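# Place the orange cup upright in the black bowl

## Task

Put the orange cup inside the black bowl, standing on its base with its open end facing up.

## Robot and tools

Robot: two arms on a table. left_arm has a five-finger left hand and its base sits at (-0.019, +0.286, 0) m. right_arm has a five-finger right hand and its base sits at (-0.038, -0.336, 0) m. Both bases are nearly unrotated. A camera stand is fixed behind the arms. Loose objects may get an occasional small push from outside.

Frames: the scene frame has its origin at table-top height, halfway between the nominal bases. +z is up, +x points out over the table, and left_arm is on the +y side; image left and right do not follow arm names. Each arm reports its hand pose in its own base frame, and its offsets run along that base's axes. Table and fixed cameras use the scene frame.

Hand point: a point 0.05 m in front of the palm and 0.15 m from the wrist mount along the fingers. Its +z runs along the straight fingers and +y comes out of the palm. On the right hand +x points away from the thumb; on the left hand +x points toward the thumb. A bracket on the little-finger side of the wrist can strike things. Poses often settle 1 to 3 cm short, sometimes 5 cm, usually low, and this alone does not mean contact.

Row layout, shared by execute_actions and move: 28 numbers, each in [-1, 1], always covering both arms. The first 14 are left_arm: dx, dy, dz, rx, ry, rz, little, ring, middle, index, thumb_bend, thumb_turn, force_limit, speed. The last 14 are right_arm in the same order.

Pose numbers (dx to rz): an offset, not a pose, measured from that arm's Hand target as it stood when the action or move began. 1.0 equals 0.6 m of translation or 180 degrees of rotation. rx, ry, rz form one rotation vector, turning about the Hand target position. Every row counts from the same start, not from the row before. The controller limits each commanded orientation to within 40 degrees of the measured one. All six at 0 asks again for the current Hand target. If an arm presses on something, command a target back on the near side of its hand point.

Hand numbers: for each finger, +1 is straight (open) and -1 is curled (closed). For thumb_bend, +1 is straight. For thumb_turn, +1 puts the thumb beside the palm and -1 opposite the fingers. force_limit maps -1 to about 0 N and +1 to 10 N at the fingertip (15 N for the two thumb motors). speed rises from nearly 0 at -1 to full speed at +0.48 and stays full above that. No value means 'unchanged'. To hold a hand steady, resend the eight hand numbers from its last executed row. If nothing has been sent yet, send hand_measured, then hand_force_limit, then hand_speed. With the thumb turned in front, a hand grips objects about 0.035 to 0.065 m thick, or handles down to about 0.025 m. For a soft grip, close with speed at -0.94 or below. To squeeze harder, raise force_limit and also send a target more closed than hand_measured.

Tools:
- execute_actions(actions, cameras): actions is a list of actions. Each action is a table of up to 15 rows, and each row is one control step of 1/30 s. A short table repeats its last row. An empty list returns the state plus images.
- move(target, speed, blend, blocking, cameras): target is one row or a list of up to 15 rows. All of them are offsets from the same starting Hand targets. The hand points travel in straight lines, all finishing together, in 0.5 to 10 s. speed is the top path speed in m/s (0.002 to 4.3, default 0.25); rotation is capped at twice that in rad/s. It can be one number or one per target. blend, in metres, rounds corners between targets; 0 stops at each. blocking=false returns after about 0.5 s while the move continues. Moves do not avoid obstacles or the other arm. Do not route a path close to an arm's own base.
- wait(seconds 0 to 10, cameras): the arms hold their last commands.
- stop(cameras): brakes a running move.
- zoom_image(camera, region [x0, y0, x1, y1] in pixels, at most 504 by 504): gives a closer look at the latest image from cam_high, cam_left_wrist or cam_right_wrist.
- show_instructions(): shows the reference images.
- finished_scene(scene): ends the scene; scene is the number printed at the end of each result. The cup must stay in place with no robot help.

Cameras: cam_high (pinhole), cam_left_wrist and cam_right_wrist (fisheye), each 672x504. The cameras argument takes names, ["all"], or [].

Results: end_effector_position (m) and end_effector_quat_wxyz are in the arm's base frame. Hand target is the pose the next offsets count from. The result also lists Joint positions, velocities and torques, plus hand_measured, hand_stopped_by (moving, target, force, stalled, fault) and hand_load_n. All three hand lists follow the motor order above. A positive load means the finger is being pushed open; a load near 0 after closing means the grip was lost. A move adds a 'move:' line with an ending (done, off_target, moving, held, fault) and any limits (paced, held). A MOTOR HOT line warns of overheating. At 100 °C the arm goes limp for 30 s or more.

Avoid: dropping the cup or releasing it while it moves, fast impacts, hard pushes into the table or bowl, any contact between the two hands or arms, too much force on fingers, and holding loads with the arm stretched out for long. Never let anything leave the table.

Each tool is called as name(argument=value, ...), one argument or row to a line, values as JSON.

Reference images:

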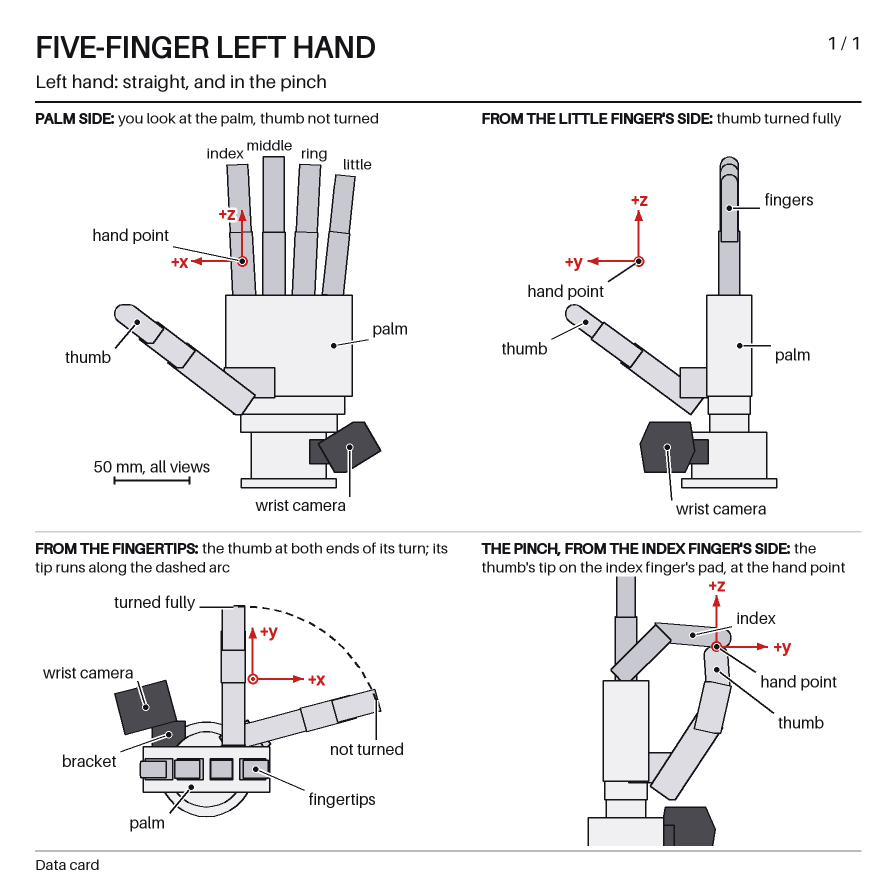

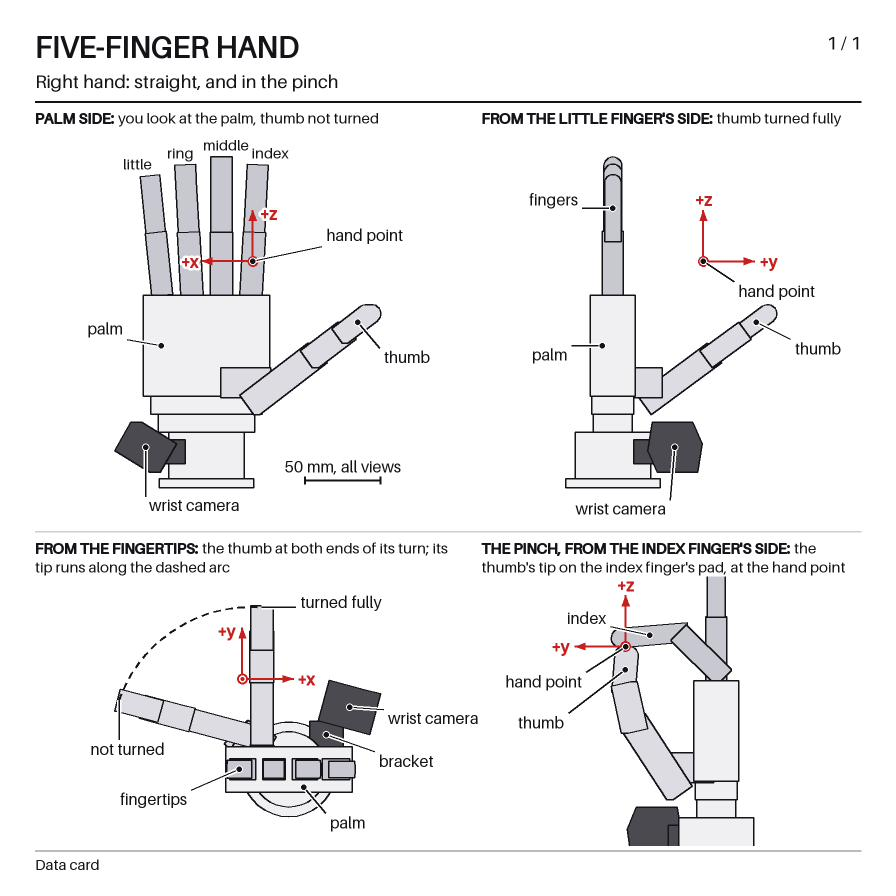

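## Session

execute_actions(
  actions=[],
)

zoom_image(
  camera="cam_high",
  region=[170, 60, 520, 300],
)

Scene clock: 0.00 s.
left_arm: end_effector_position=(+0.5614, -0.0657, +0.1344) hand_measured=(+1.000, +1.000, +1.000, +1.000, +1.000, +1.000) hand_load_n=(+0.0, +0.0, +0.0, +0.0, +0.0, +0.0) hand_stopped_by=(target, target, target, target, target, target) hand_force_limit=0.00 hand_speed=-0.80 end_effector_quat_wxyz=(-0.497, +0.772, -0.171, +0.357) | right_arm: end_effector_position=(+0.4983, +0.1036, +0.2055) hand_measured=(+1.000, +1.000, +1.000, +1.000, +1.000, +1.000) hand_load_n=(+0.0, +0.0, +0.0, +0.0, +0.0, +0.0) hand_stopped_by=(target, target, target, target, target, target) hand_force_limit=0.00 hand_speed=-0.80 end_effector_quat_wxyz=(-0.492, +0.815, +0.208, +0.226)
Joint positions: left_arm=[-0.351 1.515 0.794 0.219 -1.024 -0.842] | right_arm=[-0.088 1.531 1.286 -1.127 -1.134 -2.032]
Joint velocities: within noise
Joint torques (N m): no reading
Heat: left arm: hottest elbow 30 °C; right arm: hottest elbow 32 °C.
Hand target: left_arm +0.5696, -0.0687, +0.1460; -0.496, +0.770, -0.164, +0.368 | right_arm +0.5051, +0.1028, +0.2110; -0.489, +0.814, +0.212, +0.232

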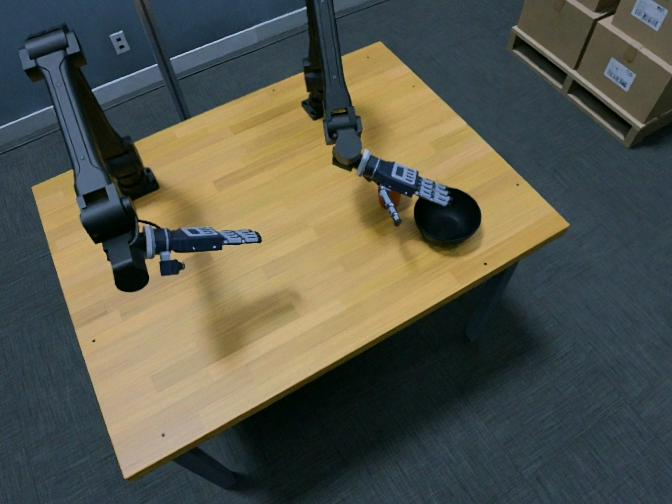

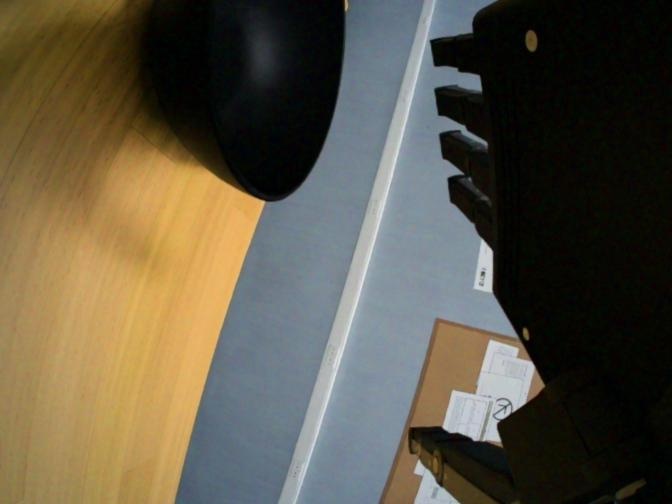

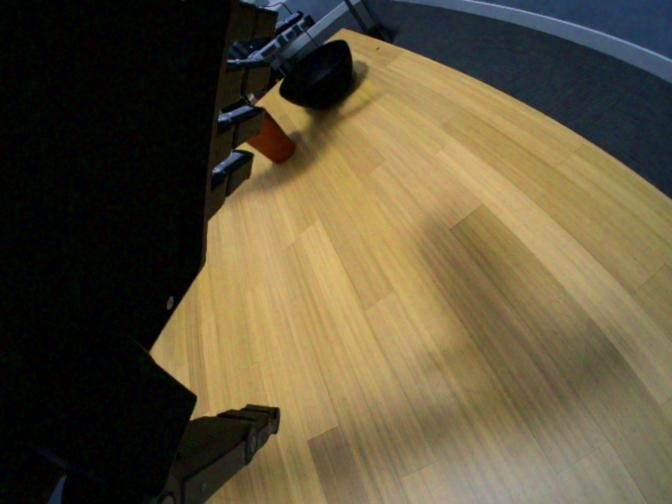

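Scaled by 1.440 from the camera's 672x504 image, which has a finer 960x720 frame.

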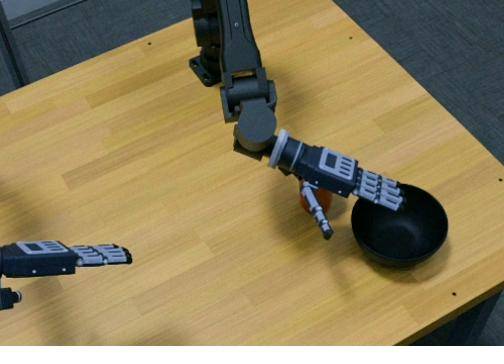

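zoom_image(
  camera="cam_right_wrist",
  region=[200, 0, 400, 200],
)

zoom_image(
  camera="cam_high",
  region=[350, 140, 500, 260],
)

Scaled by 2.520 from the camera's 672x504 image, which has a finer 960x720 frame.

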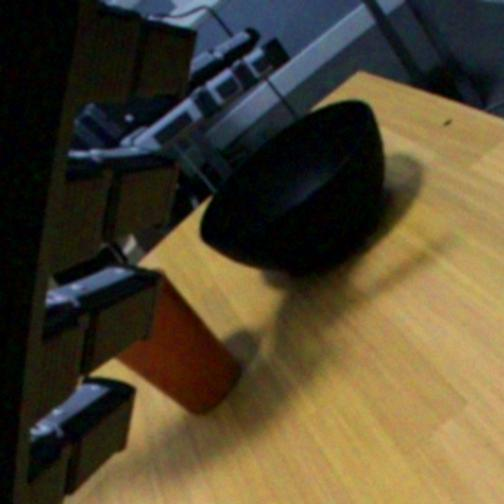

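Scaled by 3.360 from the camera's 672x504 image, which has a finer 960x720 frame.

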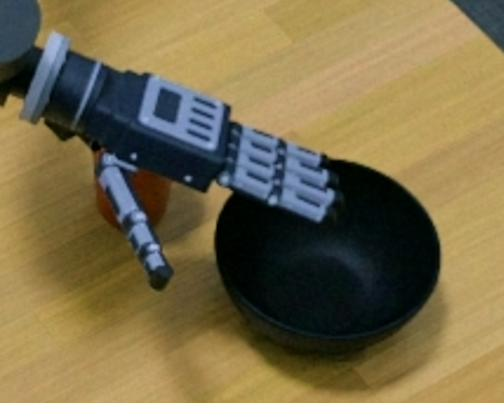

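move(
  target=[
    [-0.05, 0, 0.22, 0.05, 0.0175, -0.032, 1, 1, 1, 1, 1, -1, -0.4, 0, 0, 0, 0, 0, 0, 0, 1, 1, 1, 1, 1, 1, 0, -0.8],
    [-0.461, 0.1045, 0.16, 0.6139, 0.2176, -0.397, 1, 1, 1, 1, 1, -1, -0.4, 0, 0, 0, 0, 0, 0, 0, 1, 1, 1, 1, 1, 1, 0, -0.8],
  ],
  speed=0.35,
  blend=0.05,
  cameras=["cam_high", "cam_left_wrist"],
)

zoom_image(
  camera="cam_high",
  region=[340, 130, 500, 260],
)

Scene clock: 40.23 s.
left_arm: end_effector_position=(+0.2937, -0.0102, +0.2340) hand_measured=(+1.000, +1.000, +1.000, +1.000, +1.000, -1.000) hand_load_n=(+0.0, +0.0, +0.0, +0.0, +0.0, +0.0) hand_stopped_by=(target, target, target, target, target, target) hand_force_limit=-0.40 hand_speed=0.00 end_effector_quat_wxyz=(+0.530, +0.074, +0.843, -0.051) | right_arm: end_effector_position=(+0.4983, +0.1036, +0.2055) hand_measured=(+1.000, +1.000, +1.000, +1.000, +1.000, +1.000) hand_load_n=(+0.0, +0.0, +0.0, +0.0, +0.0, -0.5) hand_stopped_by=(target, target, target, target, target, target) hand_force_limit=0.00 hand_speed=-0.80 end_effector_quat_wxyz=(-0.492, +0.815, +0.208, +0.226)
Joint positions: left_arm=[-0.305 0.333 0.491 -0.607 -0.109 1.51] | right_arm=[-0.088 1.531 1.286 -1.127 -1.134 -2.032]
Joint torques (N m): left_arm=[0.79 1.67 12.77 1.55 -0.05 0.21] | right_arm=[0.73 -11.46 11.23 0.55 -0.87 -0.11]
Heat: left arm: hottest elbow 33 °C; right arm: hottest elbow 36 °C.
Hand target: left_arm +0.2929, -0.0060, +0.2420; +0.536, +0.073, +0.840, -0.047 | right_arm +0.5051, +0.1028, +0.2110; -0.489, +0.814, +0.212, +0.232
Off the commanded pose: left_arm 0.009 m, 1 deg | right_arm 0.009 m, 1 deg.
move: done
Images, in order (width x height): cam_high 672x504, cam_left_wrist 672x504.

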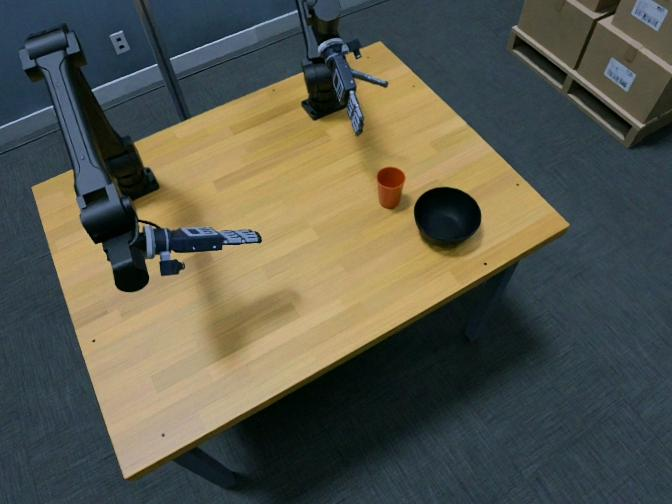

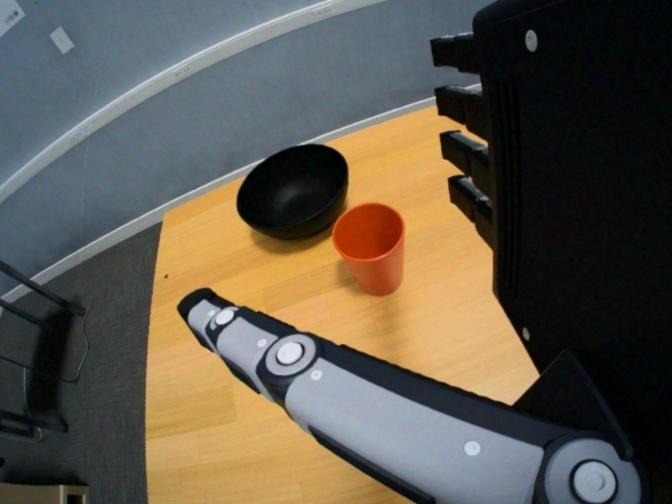

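Scaled by 3.150 from the camera's 672x504 image, which has a finer 960x720 frame.

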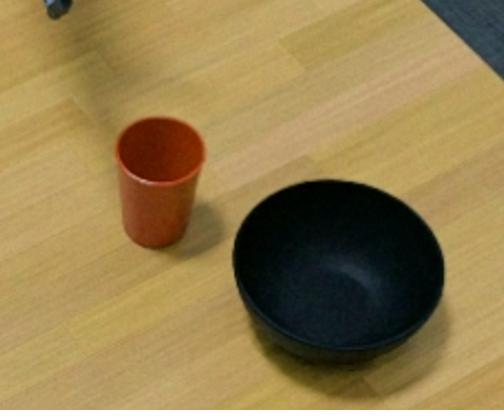

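move(
  target=[
    [0.0118, 0, -0.1867, 0, 0, 0, 1, 1, 1, 1, 1, -1, -0.4, 0, 0, 0, 0, 0, 0, 0, 1, 1, 1, 1, 1, 1, 0, -0.8],
    [0.1768, -0.0267, -0.2233, 0, 0, 0, 1, 1, 1, 1, 1, -1, -0.4, 0, 0, 0, 0, 0, 0, 0, 1, 1, 1, 1, 1, 1, 0, -0.8],
  ],
  speed=[0.2, 0.12],
  blend=0.02,
  cameras=["cam_high", "cam_left_wrist"],
)

zoom_image(
  camera="cam_high",
  region=[330, 100, 460, 230],
)

zoom_image(
  camera="cam_left_wrist",
  region=[160, 40, 530, 390],
)

Scene clock: 67.80 s.
left_arm: end_effector_position=(+0.3732, -0.0215, +0.0806) hand_measured=(+1.000, +1.000, +1.000, +1.000, +1.000, -1.000) hand_load_n=(+0.0, +0.0, -0.5, +0.0, +0.0, +0.5) hand_stopped_by=(target, target, target, target, target, target) hand_force_limit=-0.40 hand_speed=0.00 end_effector_quat_wxyz=(+0.510, +0.077, +0.856, -0.048) | right_arm: end_effector_position=(+0.4983, +0.1036, +0.2055) hand_measured=(+1.000, +1.000, +1.000, +1.000, +1.000, +1.000) hand_load_n=(+0.0, +0.0, +0.0, -0.5, +0.5, -0.5) hand_stopped_by=(target, target, target, target, target, target) hand_force_limit=0.00 hand_speed=-0.80 end_effector_quat_wxyz=(-0.492, +0.815, +0.208, +0.226)
Joint positions: left_arm=[-0.242 0.941 0.259 0.185 -0.052 1.538] | right_arm=[-0.088 1.531 1.286 -1.127 -1.134 -2.032]
Joint torques (N m): left_arm=[0.73 -1.2 14.46 2.52 -0.03 0.18] | right_arm=[0.67 -11.46 11.22 0.58 -0.86 -0.11]
Heat: left arm: hottest elbow 36 °C; right arm: hottest elbow 38 °C.
Hand target: left_arm +0.3990, -0.0221, +0.1082; +0.536, +0.073, +0.840, -0.047 | right_arm +0.5051, +0.1028, +0.2110; -0.489, +0.814, +0.212, +0.232
Off the commanded pose: left_arm 0.038 m, 4 deg | right_arm 0.009 m, 1 deg.
move: off_target (left_arm)
Images, in order (width x height): cam_high 672x504, cam_left_wrist 672x504.

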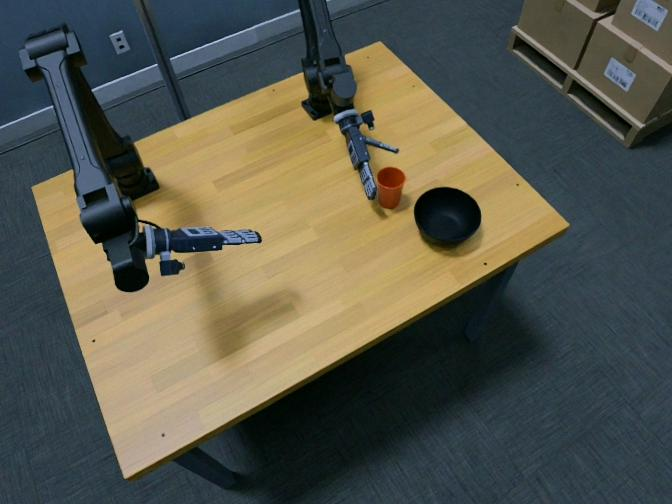

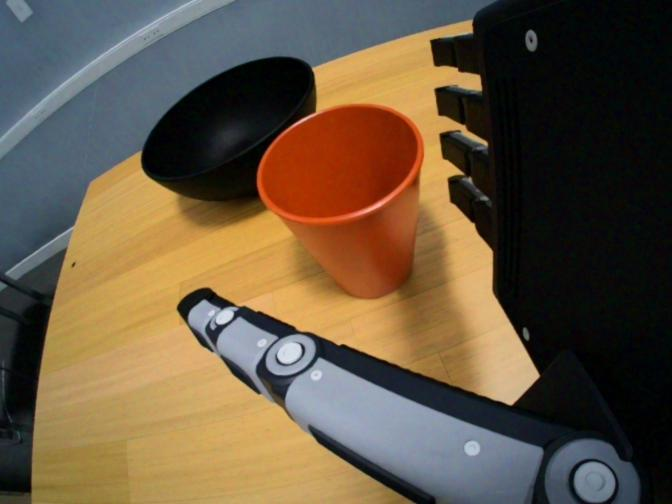

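Scaled by 3.877 from the camera's 672x504 image, which has a finer 960x720 frame.

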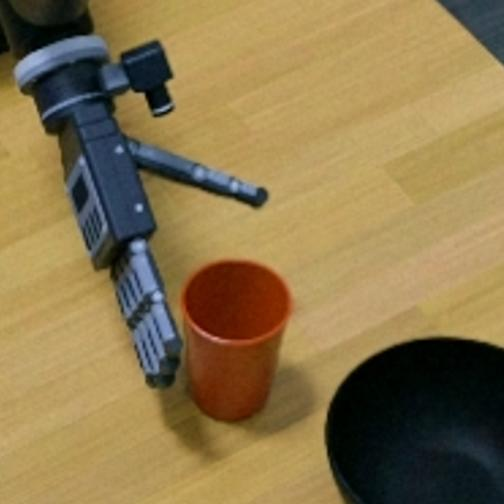

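Scaled by 1.362 from the camera's 672x504 image, which has a finer 960x720 frame.

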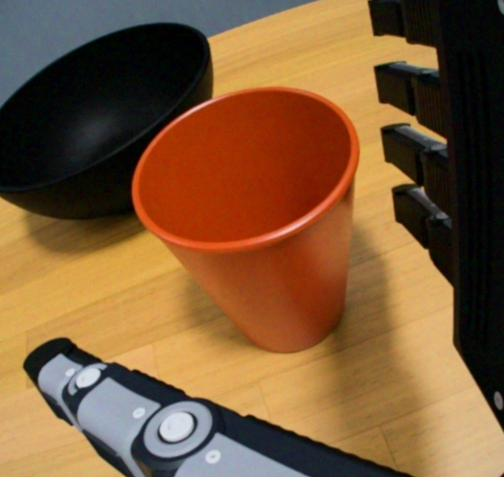

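move(
  target=[
    [0.0367, 0.001, -0.0092, 0, 0, 0, 1, 1, 1, 1, 1, -1, -0.4, 0, 0, 0, 0, 0, 0, 0, 1, 1, 1, 1, 1, 1, 0, -0.8],
    [0.0733, -0.005, -0.0183, 0, 0, 0, 1, 1, 1, 1, 1, -1, -0.4, 0, 0, 0, 0, 0, 0, 0, 1, 1, 1, 1, 1, 1, 0, -0.8],
  ],
  speed=0.08,
  blend=0.01,
  cameras=["cam_high", "cam_left_wrist"],
)

zoom_image(
  camera="cam_high",
  region=[330, 100, 460, 230],
)

zoom_image(
  camera="cam_left_wrist",
  region=[160, 60, 530, 410],
)

Scene clock: 82.57 s.
left_arm: end_effector_position=(+0.4177, -0.0257, +0.0738) hand_measured=(+1.000, +1.000, +1.000, +1.000, +1.000, -1.000) hand_load_n=(+0.0, +0.0, +0.0, -0.5, +0.0, +0.0) hand_stopped_by=(target, target, target, target, target, target) hand_force_limit=-0.40 hand_speed=0.00 end_effector_quat_wxyz=(+0.512, +0.076, +0.854, -0.049) | right_arm: end_effector_position=(+0.4983, +0.1036, +0.2055) hand_measured=(+1.000, +1.000, +1.000, +1.000, +1.000, +1.000) hand_load_n=(+0.0, +0.0, +0.0, +0.0, +0.0, +0.0) hand_stopped_by=(target, target, target, target, target, target) hand_force_limit=0.00 hand_speed=-0.80 end_effector_quat_wxyz=(-0.492, +0.815, +0.208, +0.226)
Joint positions: left_arm=[-0.216 1.151 0.344 0.316 -0.027 1.549] | right_arm=[-0.088 1.531 1.286 -1.127 -1.134 -2.032]
Joint torques (N m): left_arm=[0.73 -3.37 13.26 2.52 -0.02 0.18] | right_arm=[0.67 -11.46 11.25 0.57 -0.86 -0.1]
Heat: left arm: hottest elbow 40 °C; right arm: hottest elbow 38 °C.
Hand target: left_arm +0.4430, -0.0251, +0.0971; +0.536, +0.073, +0.840, -0.047 | right_arm +0.5051, +0.1028, +0.2110; -0.489, +0.814, +0.212, +0.232
Off the commanded pose: left_arm 0.034 m, 3 deg | right_arm 0.009 m, 1 deg.
move: off_target (left_arm)
Images, in order (width x height): cam_high 672x504, cam_left_wrist 672x504.

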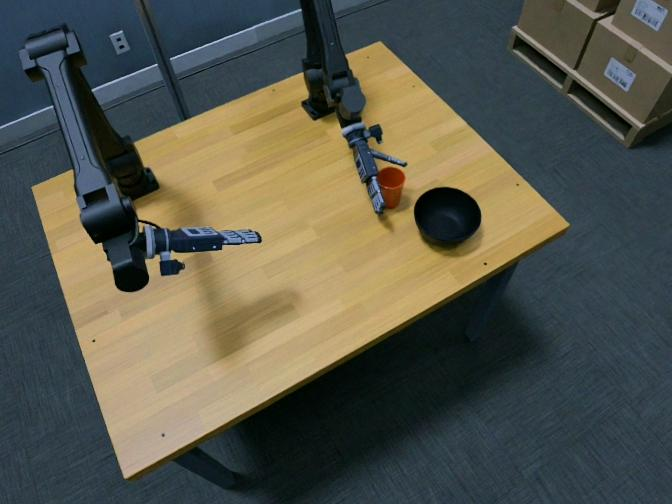

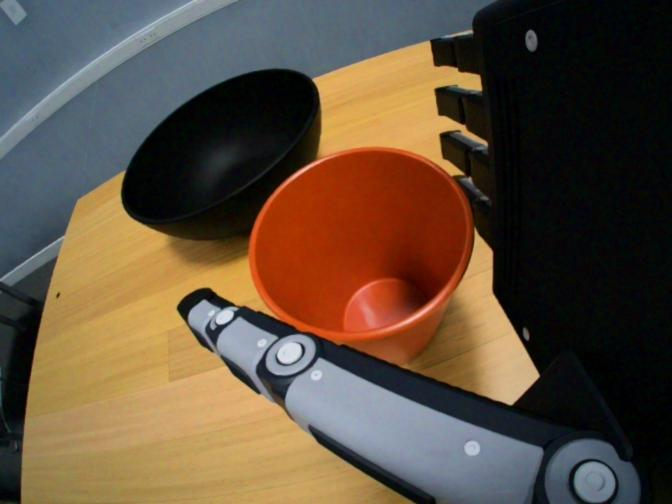

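Scaled by 3.877 from the camera's 672x504 image, which has a finer 960x720 frame.

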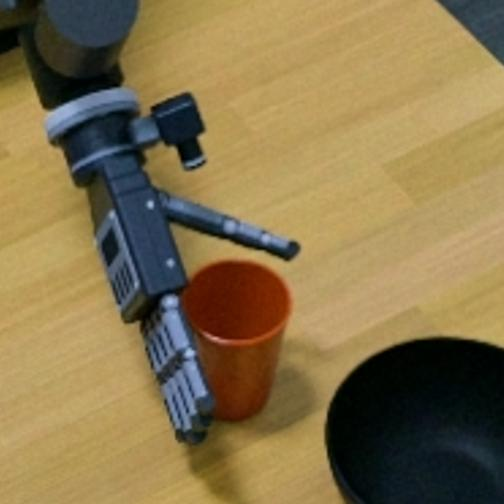

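Scaled by 1.362 from the camera's 672x504 image, which has a finer 960x720 frame.

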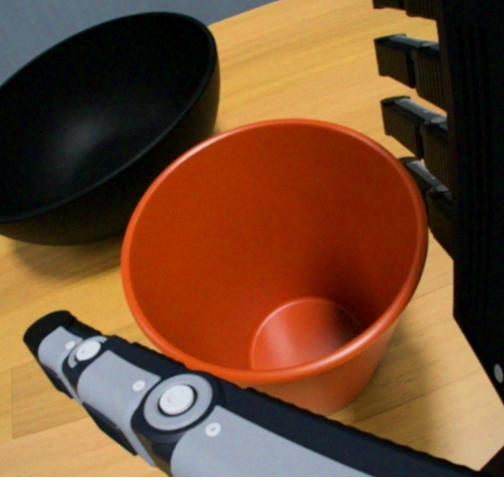

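move(
  target=[
    [0, 0, -0.0133, 0, 0, 0, 1, 1, 1, 1, 1, -1, -0.4, 0, 0, 0, 0, 0, 0, 0, 1, 1, 1, 1, 1, 1, 0, -0.8],
    [0, 0, -0.0133, 0, 0, 0, 1, 1, -0.5, -0.5, -0.5, -1, -0.35, -0.82, 0, 0, 0, 0, 0, 0, 1, 1, 1, 1, 1, 1, 0, -0.8],
  ],
  speed=0.06,
  cameras=["cam_high", "cam_left_wrist"],
)

zoom_image(
  camera="cam_high",
  region=[330, 100, 500, 270],
)

Scene clock: 90.13 s.
left_arm: end_effector_position=(+0.4228, -0.0266, +0.0716) hand_measured=(+1.000, +1.000, +0.336, +0.486, +0.714, -1.000) hand_load_n=(+0.0, -0.5, +5.5, +1.5, +8.0, +1.0) hand_stopped_by=(target, target, force, force, force, target) hand_force_limit=-0.35 hand_speed=-0.82 end_effector_quat_wxyz=(+0.518, +0.076, +0.851, -0.050) | right_arm: end_effector_position=(+0.4983, +0.1036, +0.2055) hand_measured=(+1.000, +1.000, +1.000, +1.000, +1.000, +1.000) hand_load_n=(+0.0, +0.0, +0.0, +0.0, +0.0, +0.0) hand_stopped_by=(target, target, target, target, target, target) hand_force_limit=0.00 hand_speed=-0.80 end_effector_quat_wxyz=(-0.492, +0.815, +0.208, +0.226)
Joint positions: left_arm=[-0.215 1.182 0.344 0.362 -0.026 1.55] | right_arm=[-0.088 1.531 1.286 -1.127 -1.134 -2.032]
Joint torques (N m): left_arm=[0.73 -3.02 12.19 2.32 -0.06 0.18] | right_arm=[0.67 -11.4 11.26 0.57 -0.86 -0.11]
Heat: left arm: hottest elbow 40 °C; right arm: hottest elbow 39 °C.
Hand target: left_arm +0.4430, -0.0251, +0.0891; +0.536, +0.073, +0.840, -0.047 | right_arm +0.5051, +0.1028, +0.2110; -0.489, +0.814, +0.212, +0.232
Off the commanded pose: left_arm 0.027 m, 2 deg | right_arm 0.009 m, 1 deg.
move: off_target (left_arm); target 2's new numbers were sent with left_arm's hand 0.028 m and 3 deg from that target
Images, in order (width x height): cam_high 672x504, cam_left_wrist 672x504.

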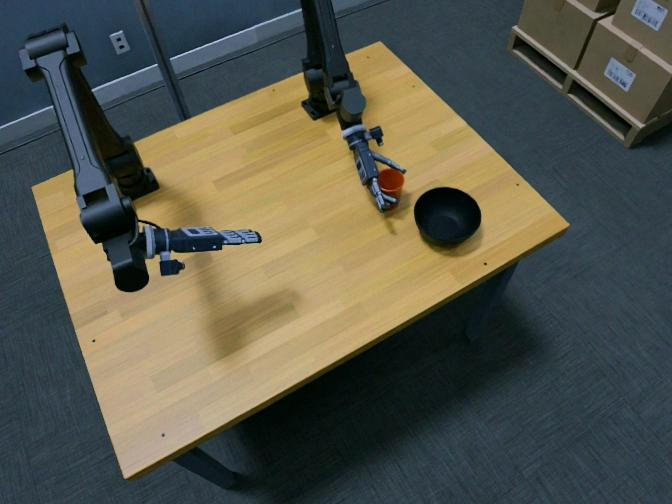

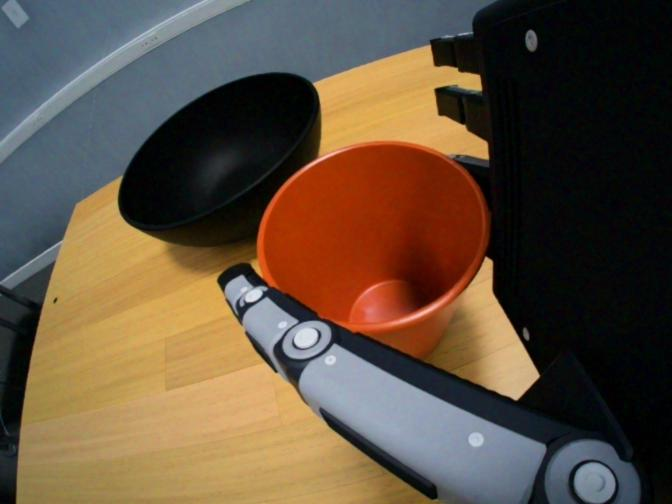

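Scaled by 2.965 from the camera's 672x504 image, which has a finer 960x720 frame.

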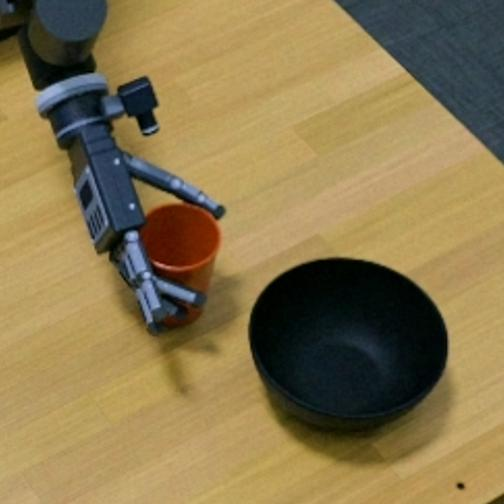

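move(
  target=[
    [0.01, 0, 0.19, 0, 0, 0, 1, 1, -0.5, -0.5, -0.5, -1, -0.35, -0.82, 0, 0, 0, 0, 0, 0, 1, 1, 1, 1, 1, 1, 0, -0.8],
    [0.2583, 0.125, 0.2183, 0, 0, 0, 1, 1, -0.5, -0.5, -0.5, -1, -0.35, -0.82, 0, 0, 0, 0, 0, 0, 1, 1, 1, 1, 1, 1, 0, -0.8],
    [0.2183, 0.1217, 0.06, 0, 0, 0, 1, 1, -0.5, -0.5, -0.5, -1, -0.35, -0.82, 0, 0, 0, 0, 0, 0, 1, 1, 1, 1, 1, 1, 0, -0.8],
  ],
  speed=[0.12, 0.18, 0.1],
  blend=[0.03, 0.02, 0],
  cameras=["cam_high", "cam_left_wrist"],
)

zoom_image(
  camera="cam_high",
  region=[360, 110, 510, 260],
)

Scene clock: 109.33 s.
left_arm: end_effector_position=(+0.5710, +0.0431, +0.1241) hand_measured=(+1.000, +1.000, +0.336, +0.486, +0.714, -1.000) hand_load_n=(+0.0, +0.0, +5.5, +1.5, +8.0, +1.0) hand_stopped_by=(target, target, force, force, force, target) hand_force_limit=-0.35 hand_speed=-0.82 end_effector_quat_wxyz=(+0.530, +0.071, +0.844, -0.052) | right_arm: end_effector_position=(+0.4983, +0.1036, +0.2055) hand_measured=(+1.000, +1.000, +1.000, +1.000, +1.000, +1.000) hand_load_n=(+0.0, +0.0, +0.0, +0.0, +0.0, +0.0) hand_stopped_by=(target, target, target, target, target, target) hand_force_limit=0.00 hand_speed=-0.80 end_effector_quat_wxyz=(-0.492, +0.815, +0.208, +0.226)
Joint positions: left_arm=[0.035 1.447 0.75 0.239 0.196 1.653] | right_arm=[-0.088 1.531 1.286 -1.127 -1.134 -2.032]
Joint torques (N m): left_arm=[0.32 -7.82 9.39 2.54 0.04 0.21] | right_arm=[0.62 -11.52 11.25 0.55 -0.86 -0.11]
Heat: left arm: hottest elbow 41 °C; right arm: hottest elbow 39 °C.
Hand target: left_arm +0.5738, +0.0479, +0.1249; +0.536, +0.073, +0.840, -0.047 | right_arm +0.5051, +0.1028, +0.2110; -0.489, +0.814, +0.212, +0.232
Off the commanded pose: left_arm 0.006 m, 1 deg | right_arm 0.009 m, 1 deg.
move: done
Images, in order (width x height): cam_high 672x504, cam_left_wrist 672x504.

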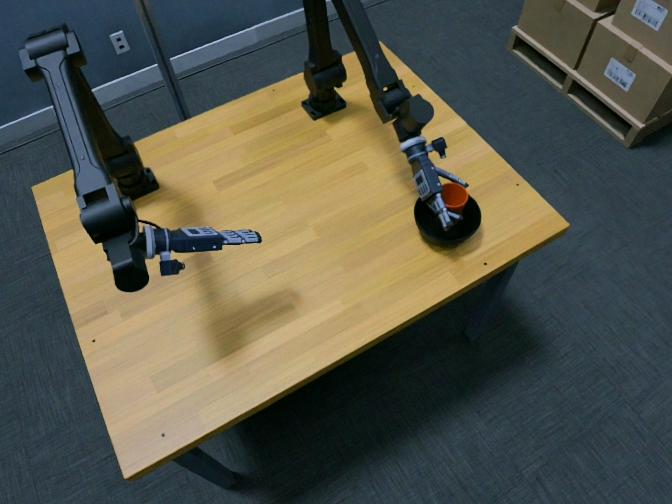

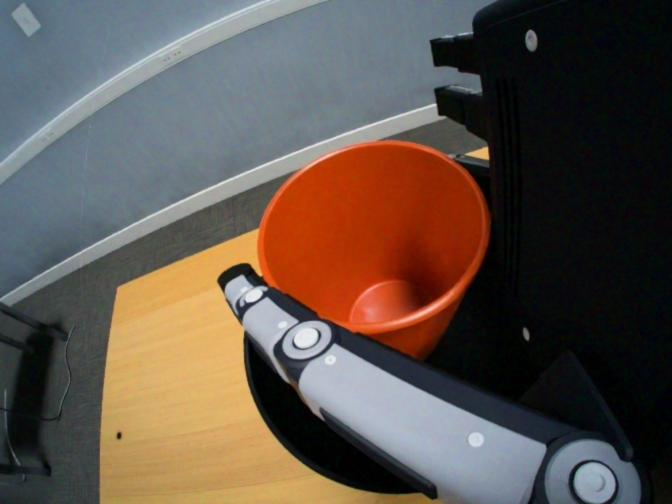

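Scaled by 3.360 from the camera's 672x504 image, which has a finer 960x720 frame.

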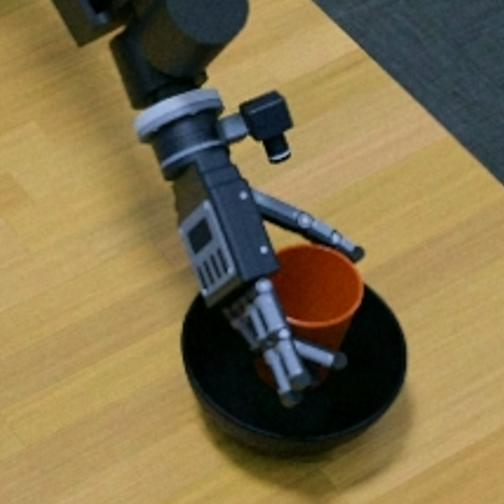

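move(
  target=[
    [0.003, -0.002, -0.0683, 0, 0, 0, 1, 1, -0.5, -0.5, -0.5, -1, -0.35, -0.82, 0, 0, 0, 0, 0, 0, 1, 1, 1, 1, 1, 1, 0, -0.8],
    [0.003, -0.002, -0.0817, 0, 0, 0, 1, 1, -0.5, -0.5, -0.5, -1, -0.35, -0.82, 0, 0, 0, 0, 0, 0, 1, 1, 1, 1, 1, 1, 0, -0.8],
  ],
  speed=[0.1, 0.025],
  blend=[0.004, 0],
  cameras=["cam_high", "cam_left_wrist"],
)

zoom_image(
  camera="cam_high",
  region=[360, 110, 510, 260],
)

Scene clock: 124.33 s.
left_arm: end_effector_position=(+0.5760, +0.0433, +0.0820) hand_measured=(+1.000, +1.000, +0.336, +0.486, +0.714, -1.000) hand_load_n=(+0.0, +0.0, +5.0, +1.5, +8.0, +0.5) hand_stopped_by=(target, target, force, force, force, target) hand_force_limit=-0.35 hand_speed=-0.82 end_effector_quat_wxyz=(+0.536, +0.073, +0.840, -0.051) | right_arm: end_effector_position=(+0.4983, +0.1036, +0.2055) hand_measured=(+1.000, +1.000, +1.000, +1.000, +1.000, +1.000) hand_load_n=(+0.0, +0.0, +0.0, +0.0, +0.0, +0.0) hand_stopped_by=(target, target, target, target, target, target) hand_force_limit=0.00 hand_speed=-0.80 end_effector_quat_wxyz=(-0.492, +0.815, +0.208, +0.226)
Joint positions: left_arm=[0.035 1.558 0.712 0.402 0.196 1.655] | right_arm=[-0.088 1.531 1.286 -1.127 -1.134 -2.032]
Joint torques (N m): left_arm=[0.15 -8 7.92 2.55 -0.07 0.17] | right_arm=[0.67 -11.4 11.23 0.57 -0.86 -0.11]
Heat: left arm: hottest elbow 39 °C; right arm: hottest elbow 40 °C.
Hand target: left_arm +0.5757, +0.0467, +0.0758; +0.536, +0.073, +0.840, -0.047 | right_arm +0.5051, +0.1028, +0.2110; -0.489, +0.814, +0.212, +0.232
Off the commanded pose: left_arm 0.007 m, 0 deg | right_arm 0.009 m, 1 deg.
move: done
Images, in order (width x height): cam_high 672x504, cam_left_wrist 672x504.

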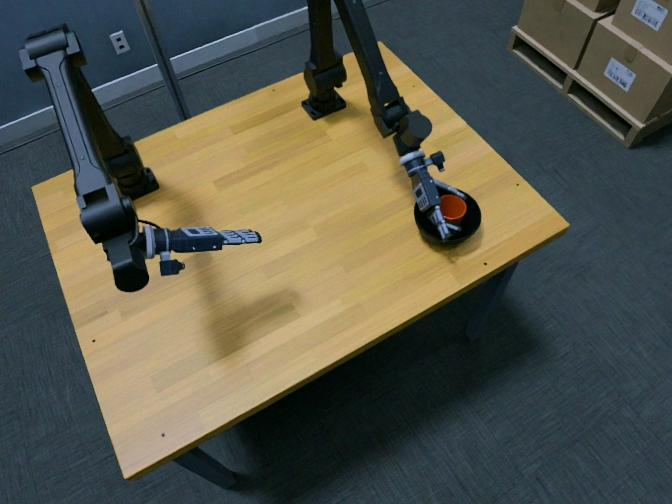

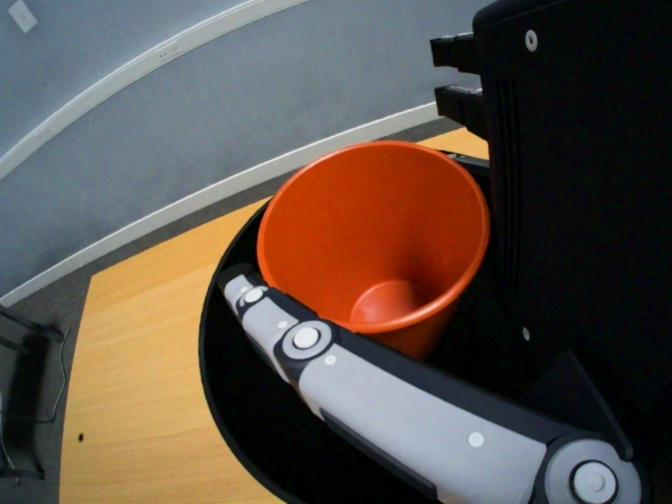

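Scaled by 3.360 from the camera's 672x504 image, which has a finer 960x720 frame.

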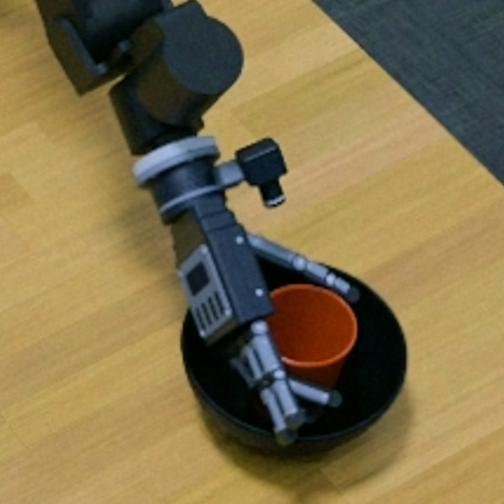

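move(
  target=[
    [-0.004, 0, -0.012, 0, 0, 0, 1, 1, -0.5, -0.5, -0.5, -1, -0.35, -0.82, 0, 0, 0, 0, 0, 0, 1, 1, 1, 1, 1, 1, 0, -0.8],
  ],
  speed=0.03,
  cameras=["cam_high"],
)

zoom_image(
  camera="cam_high",
  region=[360, 110, 510, 260],
)

Scene clock: 129.67 s.
left_arm: end_effector_position=(+0.5761, +0.0434, +0.0817) hand_measured=(+1.000, +1.000, +0.336, +0.486, +0.714, -1.000) hand_load_n=(+0.0, +0.0, +5.0, +1.5, +8.0, -0.5) hand_stopped_by=(target, target, force, force, force, target) hand_force_limit=-0.35 hand_speed=-0.82 end_effector_quat_wxyz=(+0.542, +0.074, +0.836, -0.049) | right_arm: end_effector_position=(+0.4983, +0.1036, +0.2055) hand_measured=(+1.000, +1.000, +1.000, +1.000, +1.000, +1.000) hand_load_n=(+0.0, +0.0, +0.0, +0.0, +0.0, +0.0) hand_stopped_by=(target, target, target, target, target, target) hand_force_limit=0.00 hand_speed=-0.80 end_effector_quat_wxyz=(-0.492, +0.815, +0.208, +0.226)
Joint positions: left_arm=[0.035 1.564 0.703 0.433 0.196 1.657] | right_arm=[-0.088 1.531 1.286 -1.127 -1.134 -2.032]
Joint torques (N m): left_arm=[0.15 -7.47 7.51 2.35 -0.05 0.15] | right_arm=[0.62 -11.52 11.23 0.58 -0.86 -0.11]
Heat: left arm: hottest elbow 39 °C; right arm: hottest elbow 40 °C.
Hand target: left_arm +0.5733, +0.0467, +0.0688; +0.536, +0.073, +0.840, -0.047 | right_arm +0.5051, +0.1028, +0.2110; -0.489, +0.814, +0.212, +0.232
Off the commanded pose: left_arm 0.014 m, 1 deg | right_arm 0.009 m, 1 deg.
move: off_target (left_arm)
Images, in order (width x height): cam_high 672x504.

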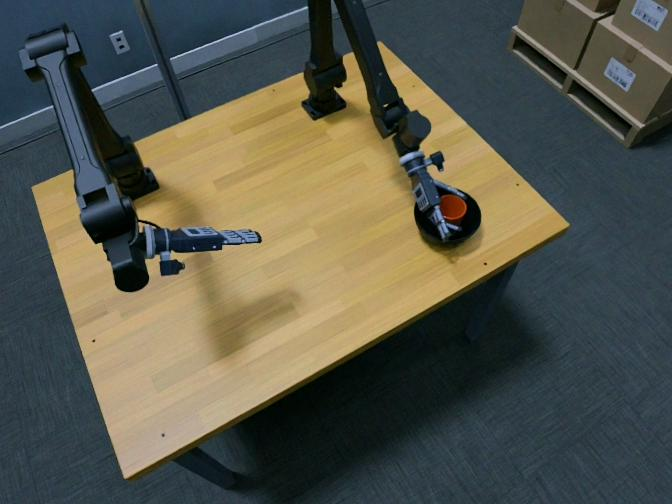

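Scaled by 3.360 from the camera's 672x504 image, which has a finer 960x720 frame.

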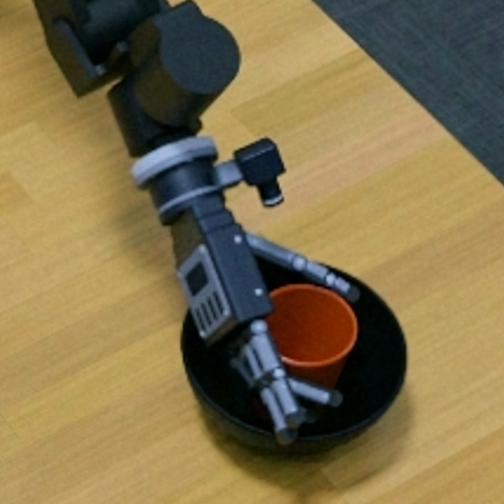

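move(
  target=[
    [0.0037, -0.0045, 0.0187, 0, 0, 0, 1, 1, -0.5, -0.5, -0.5, -1, -0.35, -0.82, 0, 0, 0, 0, 0, 0, 1, 1, 1, 1, 1, 1, 0, -0.8],
    [0.0037, -0.0045, 0.0187, 0, 0, 0, 1, 1, 0.72, 0.75, 1, -1, -0.35, -0.78, 0, 0, 0, 0, 0, 0, 1, 1, 1, 1, 1, 1, 0, -0.8],
  ],
  speed=0.04,
  cameras=["cam_high", "cam_left_wrist"],
)

zoom_image(
  camera="cam_high",
  region=[360, 110, 510, 260],
)

Scene clock: 141.37 s.
left_arm: end_effector_position=(+0.5742, +0.0450, +0.0788) hand_measured=(+1.000, +1.000, +0.720, +0.750, +1.000, -1.000) hand_load_n=(+0.0, +0.0, +0.0, +0.0, +0.0, +0.0) hand_stopped_by=(target, target, target, target, target, target) hand_force_limit=-0.35 hand_speed=-0.78 end_effector_quat_wxyz=(+0.537, +0.072, +0.839, -0.047) | right_arm: end_effector_position=(+0.4983, +0.1036, +0.2055) hand_measured=(+1.000, +1.000, +1.000, +1.000, +1.000, +1.000) hand_load_n=(+0.0, +0.0, +0.0, +0.0, +0.0, -0.5) hand_stopped_by=(target, target, target, target, target, target) hand_force_limit=0.00 hand_speed=-0.80 end_effector_quat_wxyz=(-0.492, +0.815, +0.208, +0.226)
Joint positions: left_arm=[0.035 1.564 0.703 0.42 0.188 1.658] | right_arm=[-0.088 1.531 1.286 -1.127 -1.134 -2.032]
Joint torques (N m): left_arm=[-0.44 -9.05 8.9 1.55 0.02 0.1] | right_arm=[0.67 -11.46 11.23 0.58 -0.86 -0.1]
Heat: left arm: hottest elbow 38 °C; right arm: hottest elbow 40 °C.
Hand target: left_arm +0.5756, +0.0440, +0.0801; +0.536, +0.073, +0.840, -0.047 | right_arm +0.5051, +0.1028, +0.2110; -0.489, +0.814, +0.212, +0.232
Off the commanded pose: left_arm 0.002 m, 0 deg | right_arm 0.009 m, 1 deg.
move: done
Images, in order (width x height): cam_high 672x504, cam_left_wrist 672x504.

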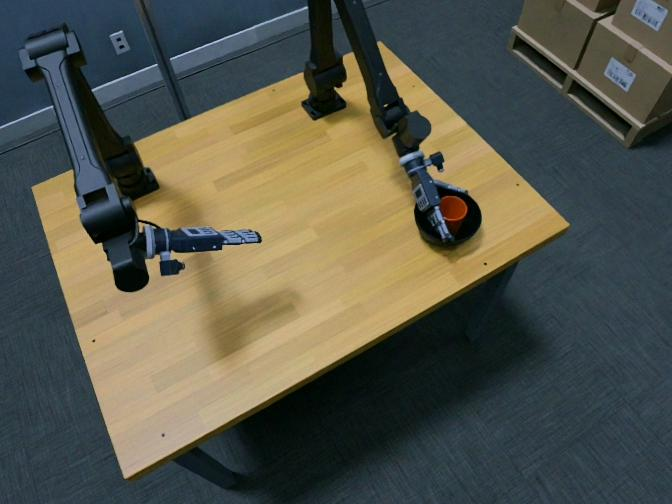

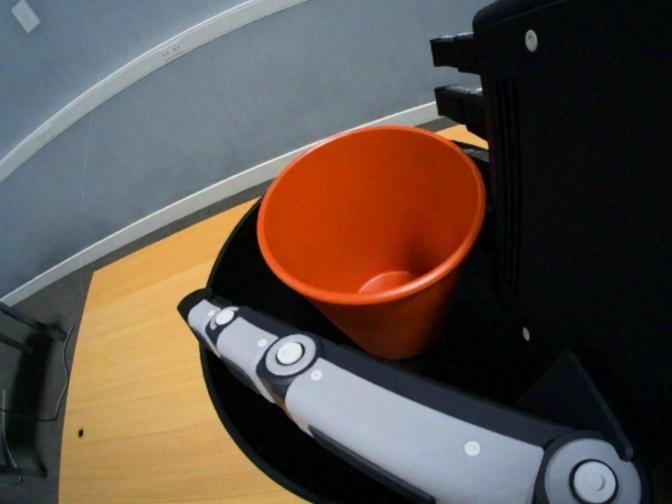

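Scaled by 3.360 from the camera's 672x504 image, which has a finer 960x720 frame.

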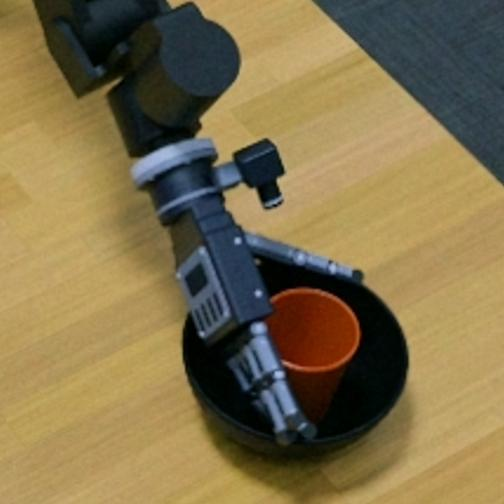

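move(
  target=[
    [0.02, -0.005, 0.0417, 0, 0, 0, 1, 1, 0.72, 0.75, 1, -1, -0.35, -0.78, 0, 0, 0, 0, 0, 0, 1, 1, 1, 1, 1, 1, 0, -0.8],
  ],
  speed=0.06,
  cameras=["cam_left_wrist"],
)

Scene clock: 166.00 s.
left_arm: end_effector_position=(+0.5671, +0.0456, +0.0775) hand_measured=(+1.000, +1.000, +0.720, +0.750, +1.000, -1.000) hand_load_n=(+0.0, +0.0, +0.0, +0.0, +0.0, +0.0) hand_stopped_by=(target, target, target, target, target, target) hand_force_limit=-0.35 hand_speed=-0.78 end_effector_quat_wxyz=(+0.515, +0.069, +0.853, -0.047) | right_arm: end_effector_position=(+0.4983, +0.1036, +0.2055) hand_measured=(+1.000, +1.000, +1.000, +1.000, +1.000, +1.000) hand_load_n=(+0.0, +0.0, +0.0, +0.0, +0.0, -0.5) hand_stopped_by=(target, target, target, target, target, target) hand_force_limit=0.00 hand_speed=-0.80 end_effector_quat_wxyz=(-0.492, +0.815, +0.208, +0.226)
Joint positions: left_arm=[0.035 1.538 0.714 0.332 0.184 1.658] | right_arm=[-0.088 1.531 1.286 -1.127 -1.134 -2.032]
Joint torques (N m): left_arm=[-1.26 -9.7 12.89 1.59 -0.11 0.06] | right_arm=[0.62 -11.46 11.25 0.58 -0.86 -0.11]
Heat: left arm: hottest elbow 38 °C; right arm: hottest elbow 40 °C.
Hand target: left_arm +0.5876, +0.0410, +0.1051; +0.536, +0.073, +0.840, -0.047 | right_arm +0.5051, +0.1028, +0.2110; -0.489, +0.814, +0.212, +0.232
Off the commanded pose: left_arm 0.035 m, 3 deg | right_arm 0.009 m, 1 deg.
move: off_target (left_arm)
Images, in order (width x height): cam_left_wrist 672x504.

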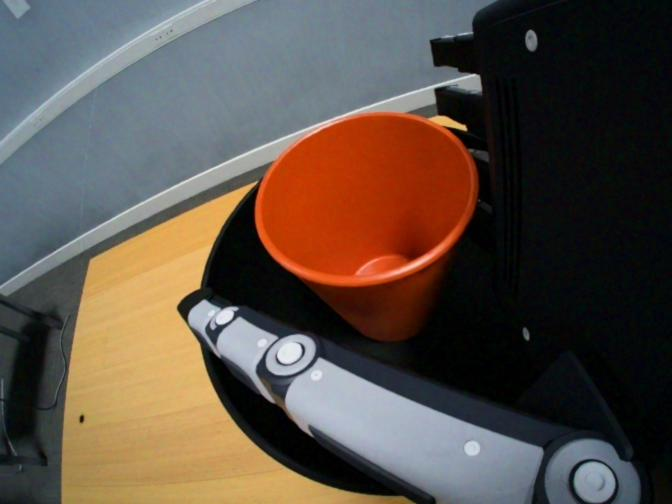

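move(
  target=[
    [0.005, -0.003, 0.08, 0, 0, 0, 1, 1, 0.72, 0.75, 1, -1, -0.35, -0.78, 0, 0, 0, 0, 0, 0, 1, 1, 1, 1, 1, 1, 0, -0.8],
    [-0.02, -0.003, 0.2, 0, 0, 0, 1, 1, 0.72, 0.75, 1, -1, -0.35, -0.78, 0, 0, 0, 0, 0, 0, 1, 1, 1, 1, 1, 1, 0, -0.8],
  ],
  speed=[0.06, 0.12],
  blend=[0.01, 0],
  cameras=["cam_high", "cam_left_wrist"],
)

zoom_image(
  camera="cam_high",
  region=[360, 110, 510, 260],
)

Scene clock: 174.00 s.
left_arm: end_effector_position=(+0.5587, +0.0455, +0.1922) hand_measured=(+1.000, +1.000, +0.720, +0.750, +1.000, -1.000) hand_load_n=(+0.0, +0.0, +0.0, +0.0, +0.0, +0.0) hand_stopped_by=(target, target, target, target, target, target) hand_force_limit=-0.35 hand_speed=-0.78 end_effector_quat_wxyz=(+0.514, +0.069, +0.853, -0.046) | right_arm: end_effector_position=(+0.4983, +0.1036, +0.2055) hand_measured=(+1.000, +1.000, +1.000, +1.000, +1.000, +1.000) hand_load_n=(+0.0, +0.0, +0.0, +0.0, +0.0, +0.0) hand_stopped_by=(target, target, target, target, target, target) hand_force_limit=0.00 hand_speed=-0.80 end_effector_quat_wxyz=(-0.492, +0.815, +0.208, +0.226)
Joint positions: left_arm=[0.034 1.299 0.844 -0.039 0.18 1.658] | right_arm=[-0.088 1.531 1.286 -1.127 -1.134 -2.032]
Joint torques (N m): left_arm=[-1.44 -7.94 15.79 1.55 -0.1 0.04] | right_arm=[0.62 -11.46 11.25 0.57 -0.86 -0.11]
Heat: left arm: hottest elbow 39 °C; right arm: hottest elbow 40 °C.
Hand target: left_arm +0.5756, +0.0392, +0.2249; +0.536, +0.073, +0.840, -0.047 | right_arm +0.5051, +0.1028, +0.2110; -0.489, +0.814, +0.212, +0.232
Off the commanded pose: left_arm 0.037 m, 3 deg | right_arm 0.009 m, 1 deg.
move: off_target (left_arm)
Images, in order (width x height): cam_high 672x504, cam_left_wrist 672x504.

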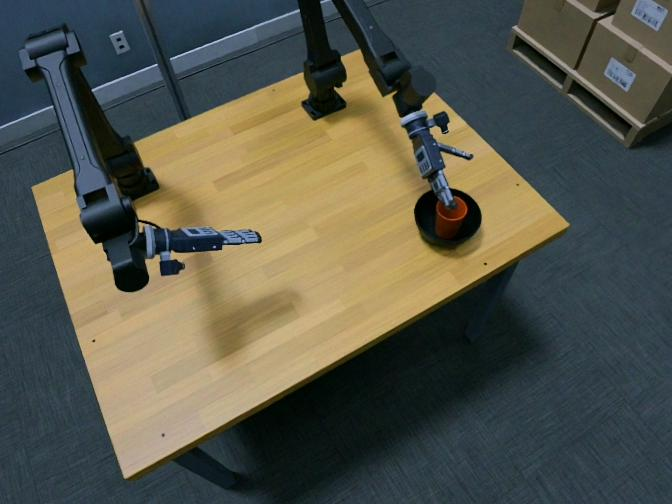

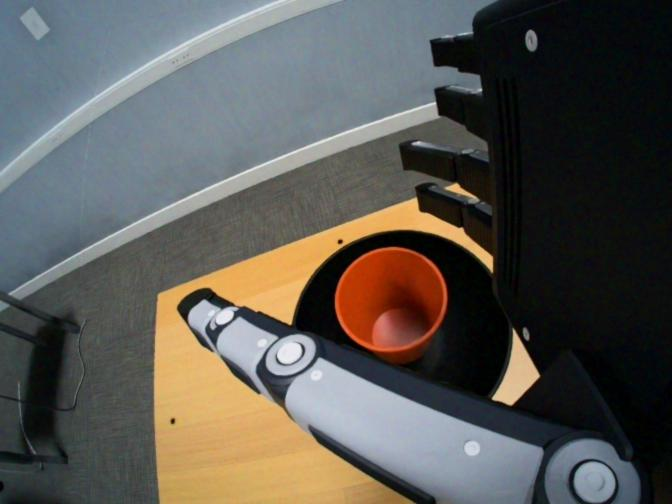

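Scaled by 3.360 from the camera's 672x504 image, which has a finer 960x720 frame.

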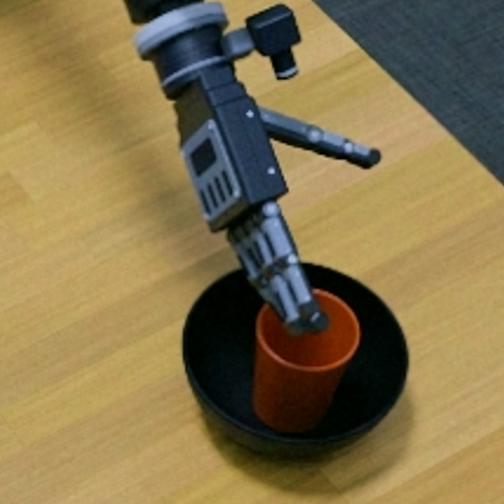

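finished_scene(
  scene=2,
)

The scene is finished: the task was done.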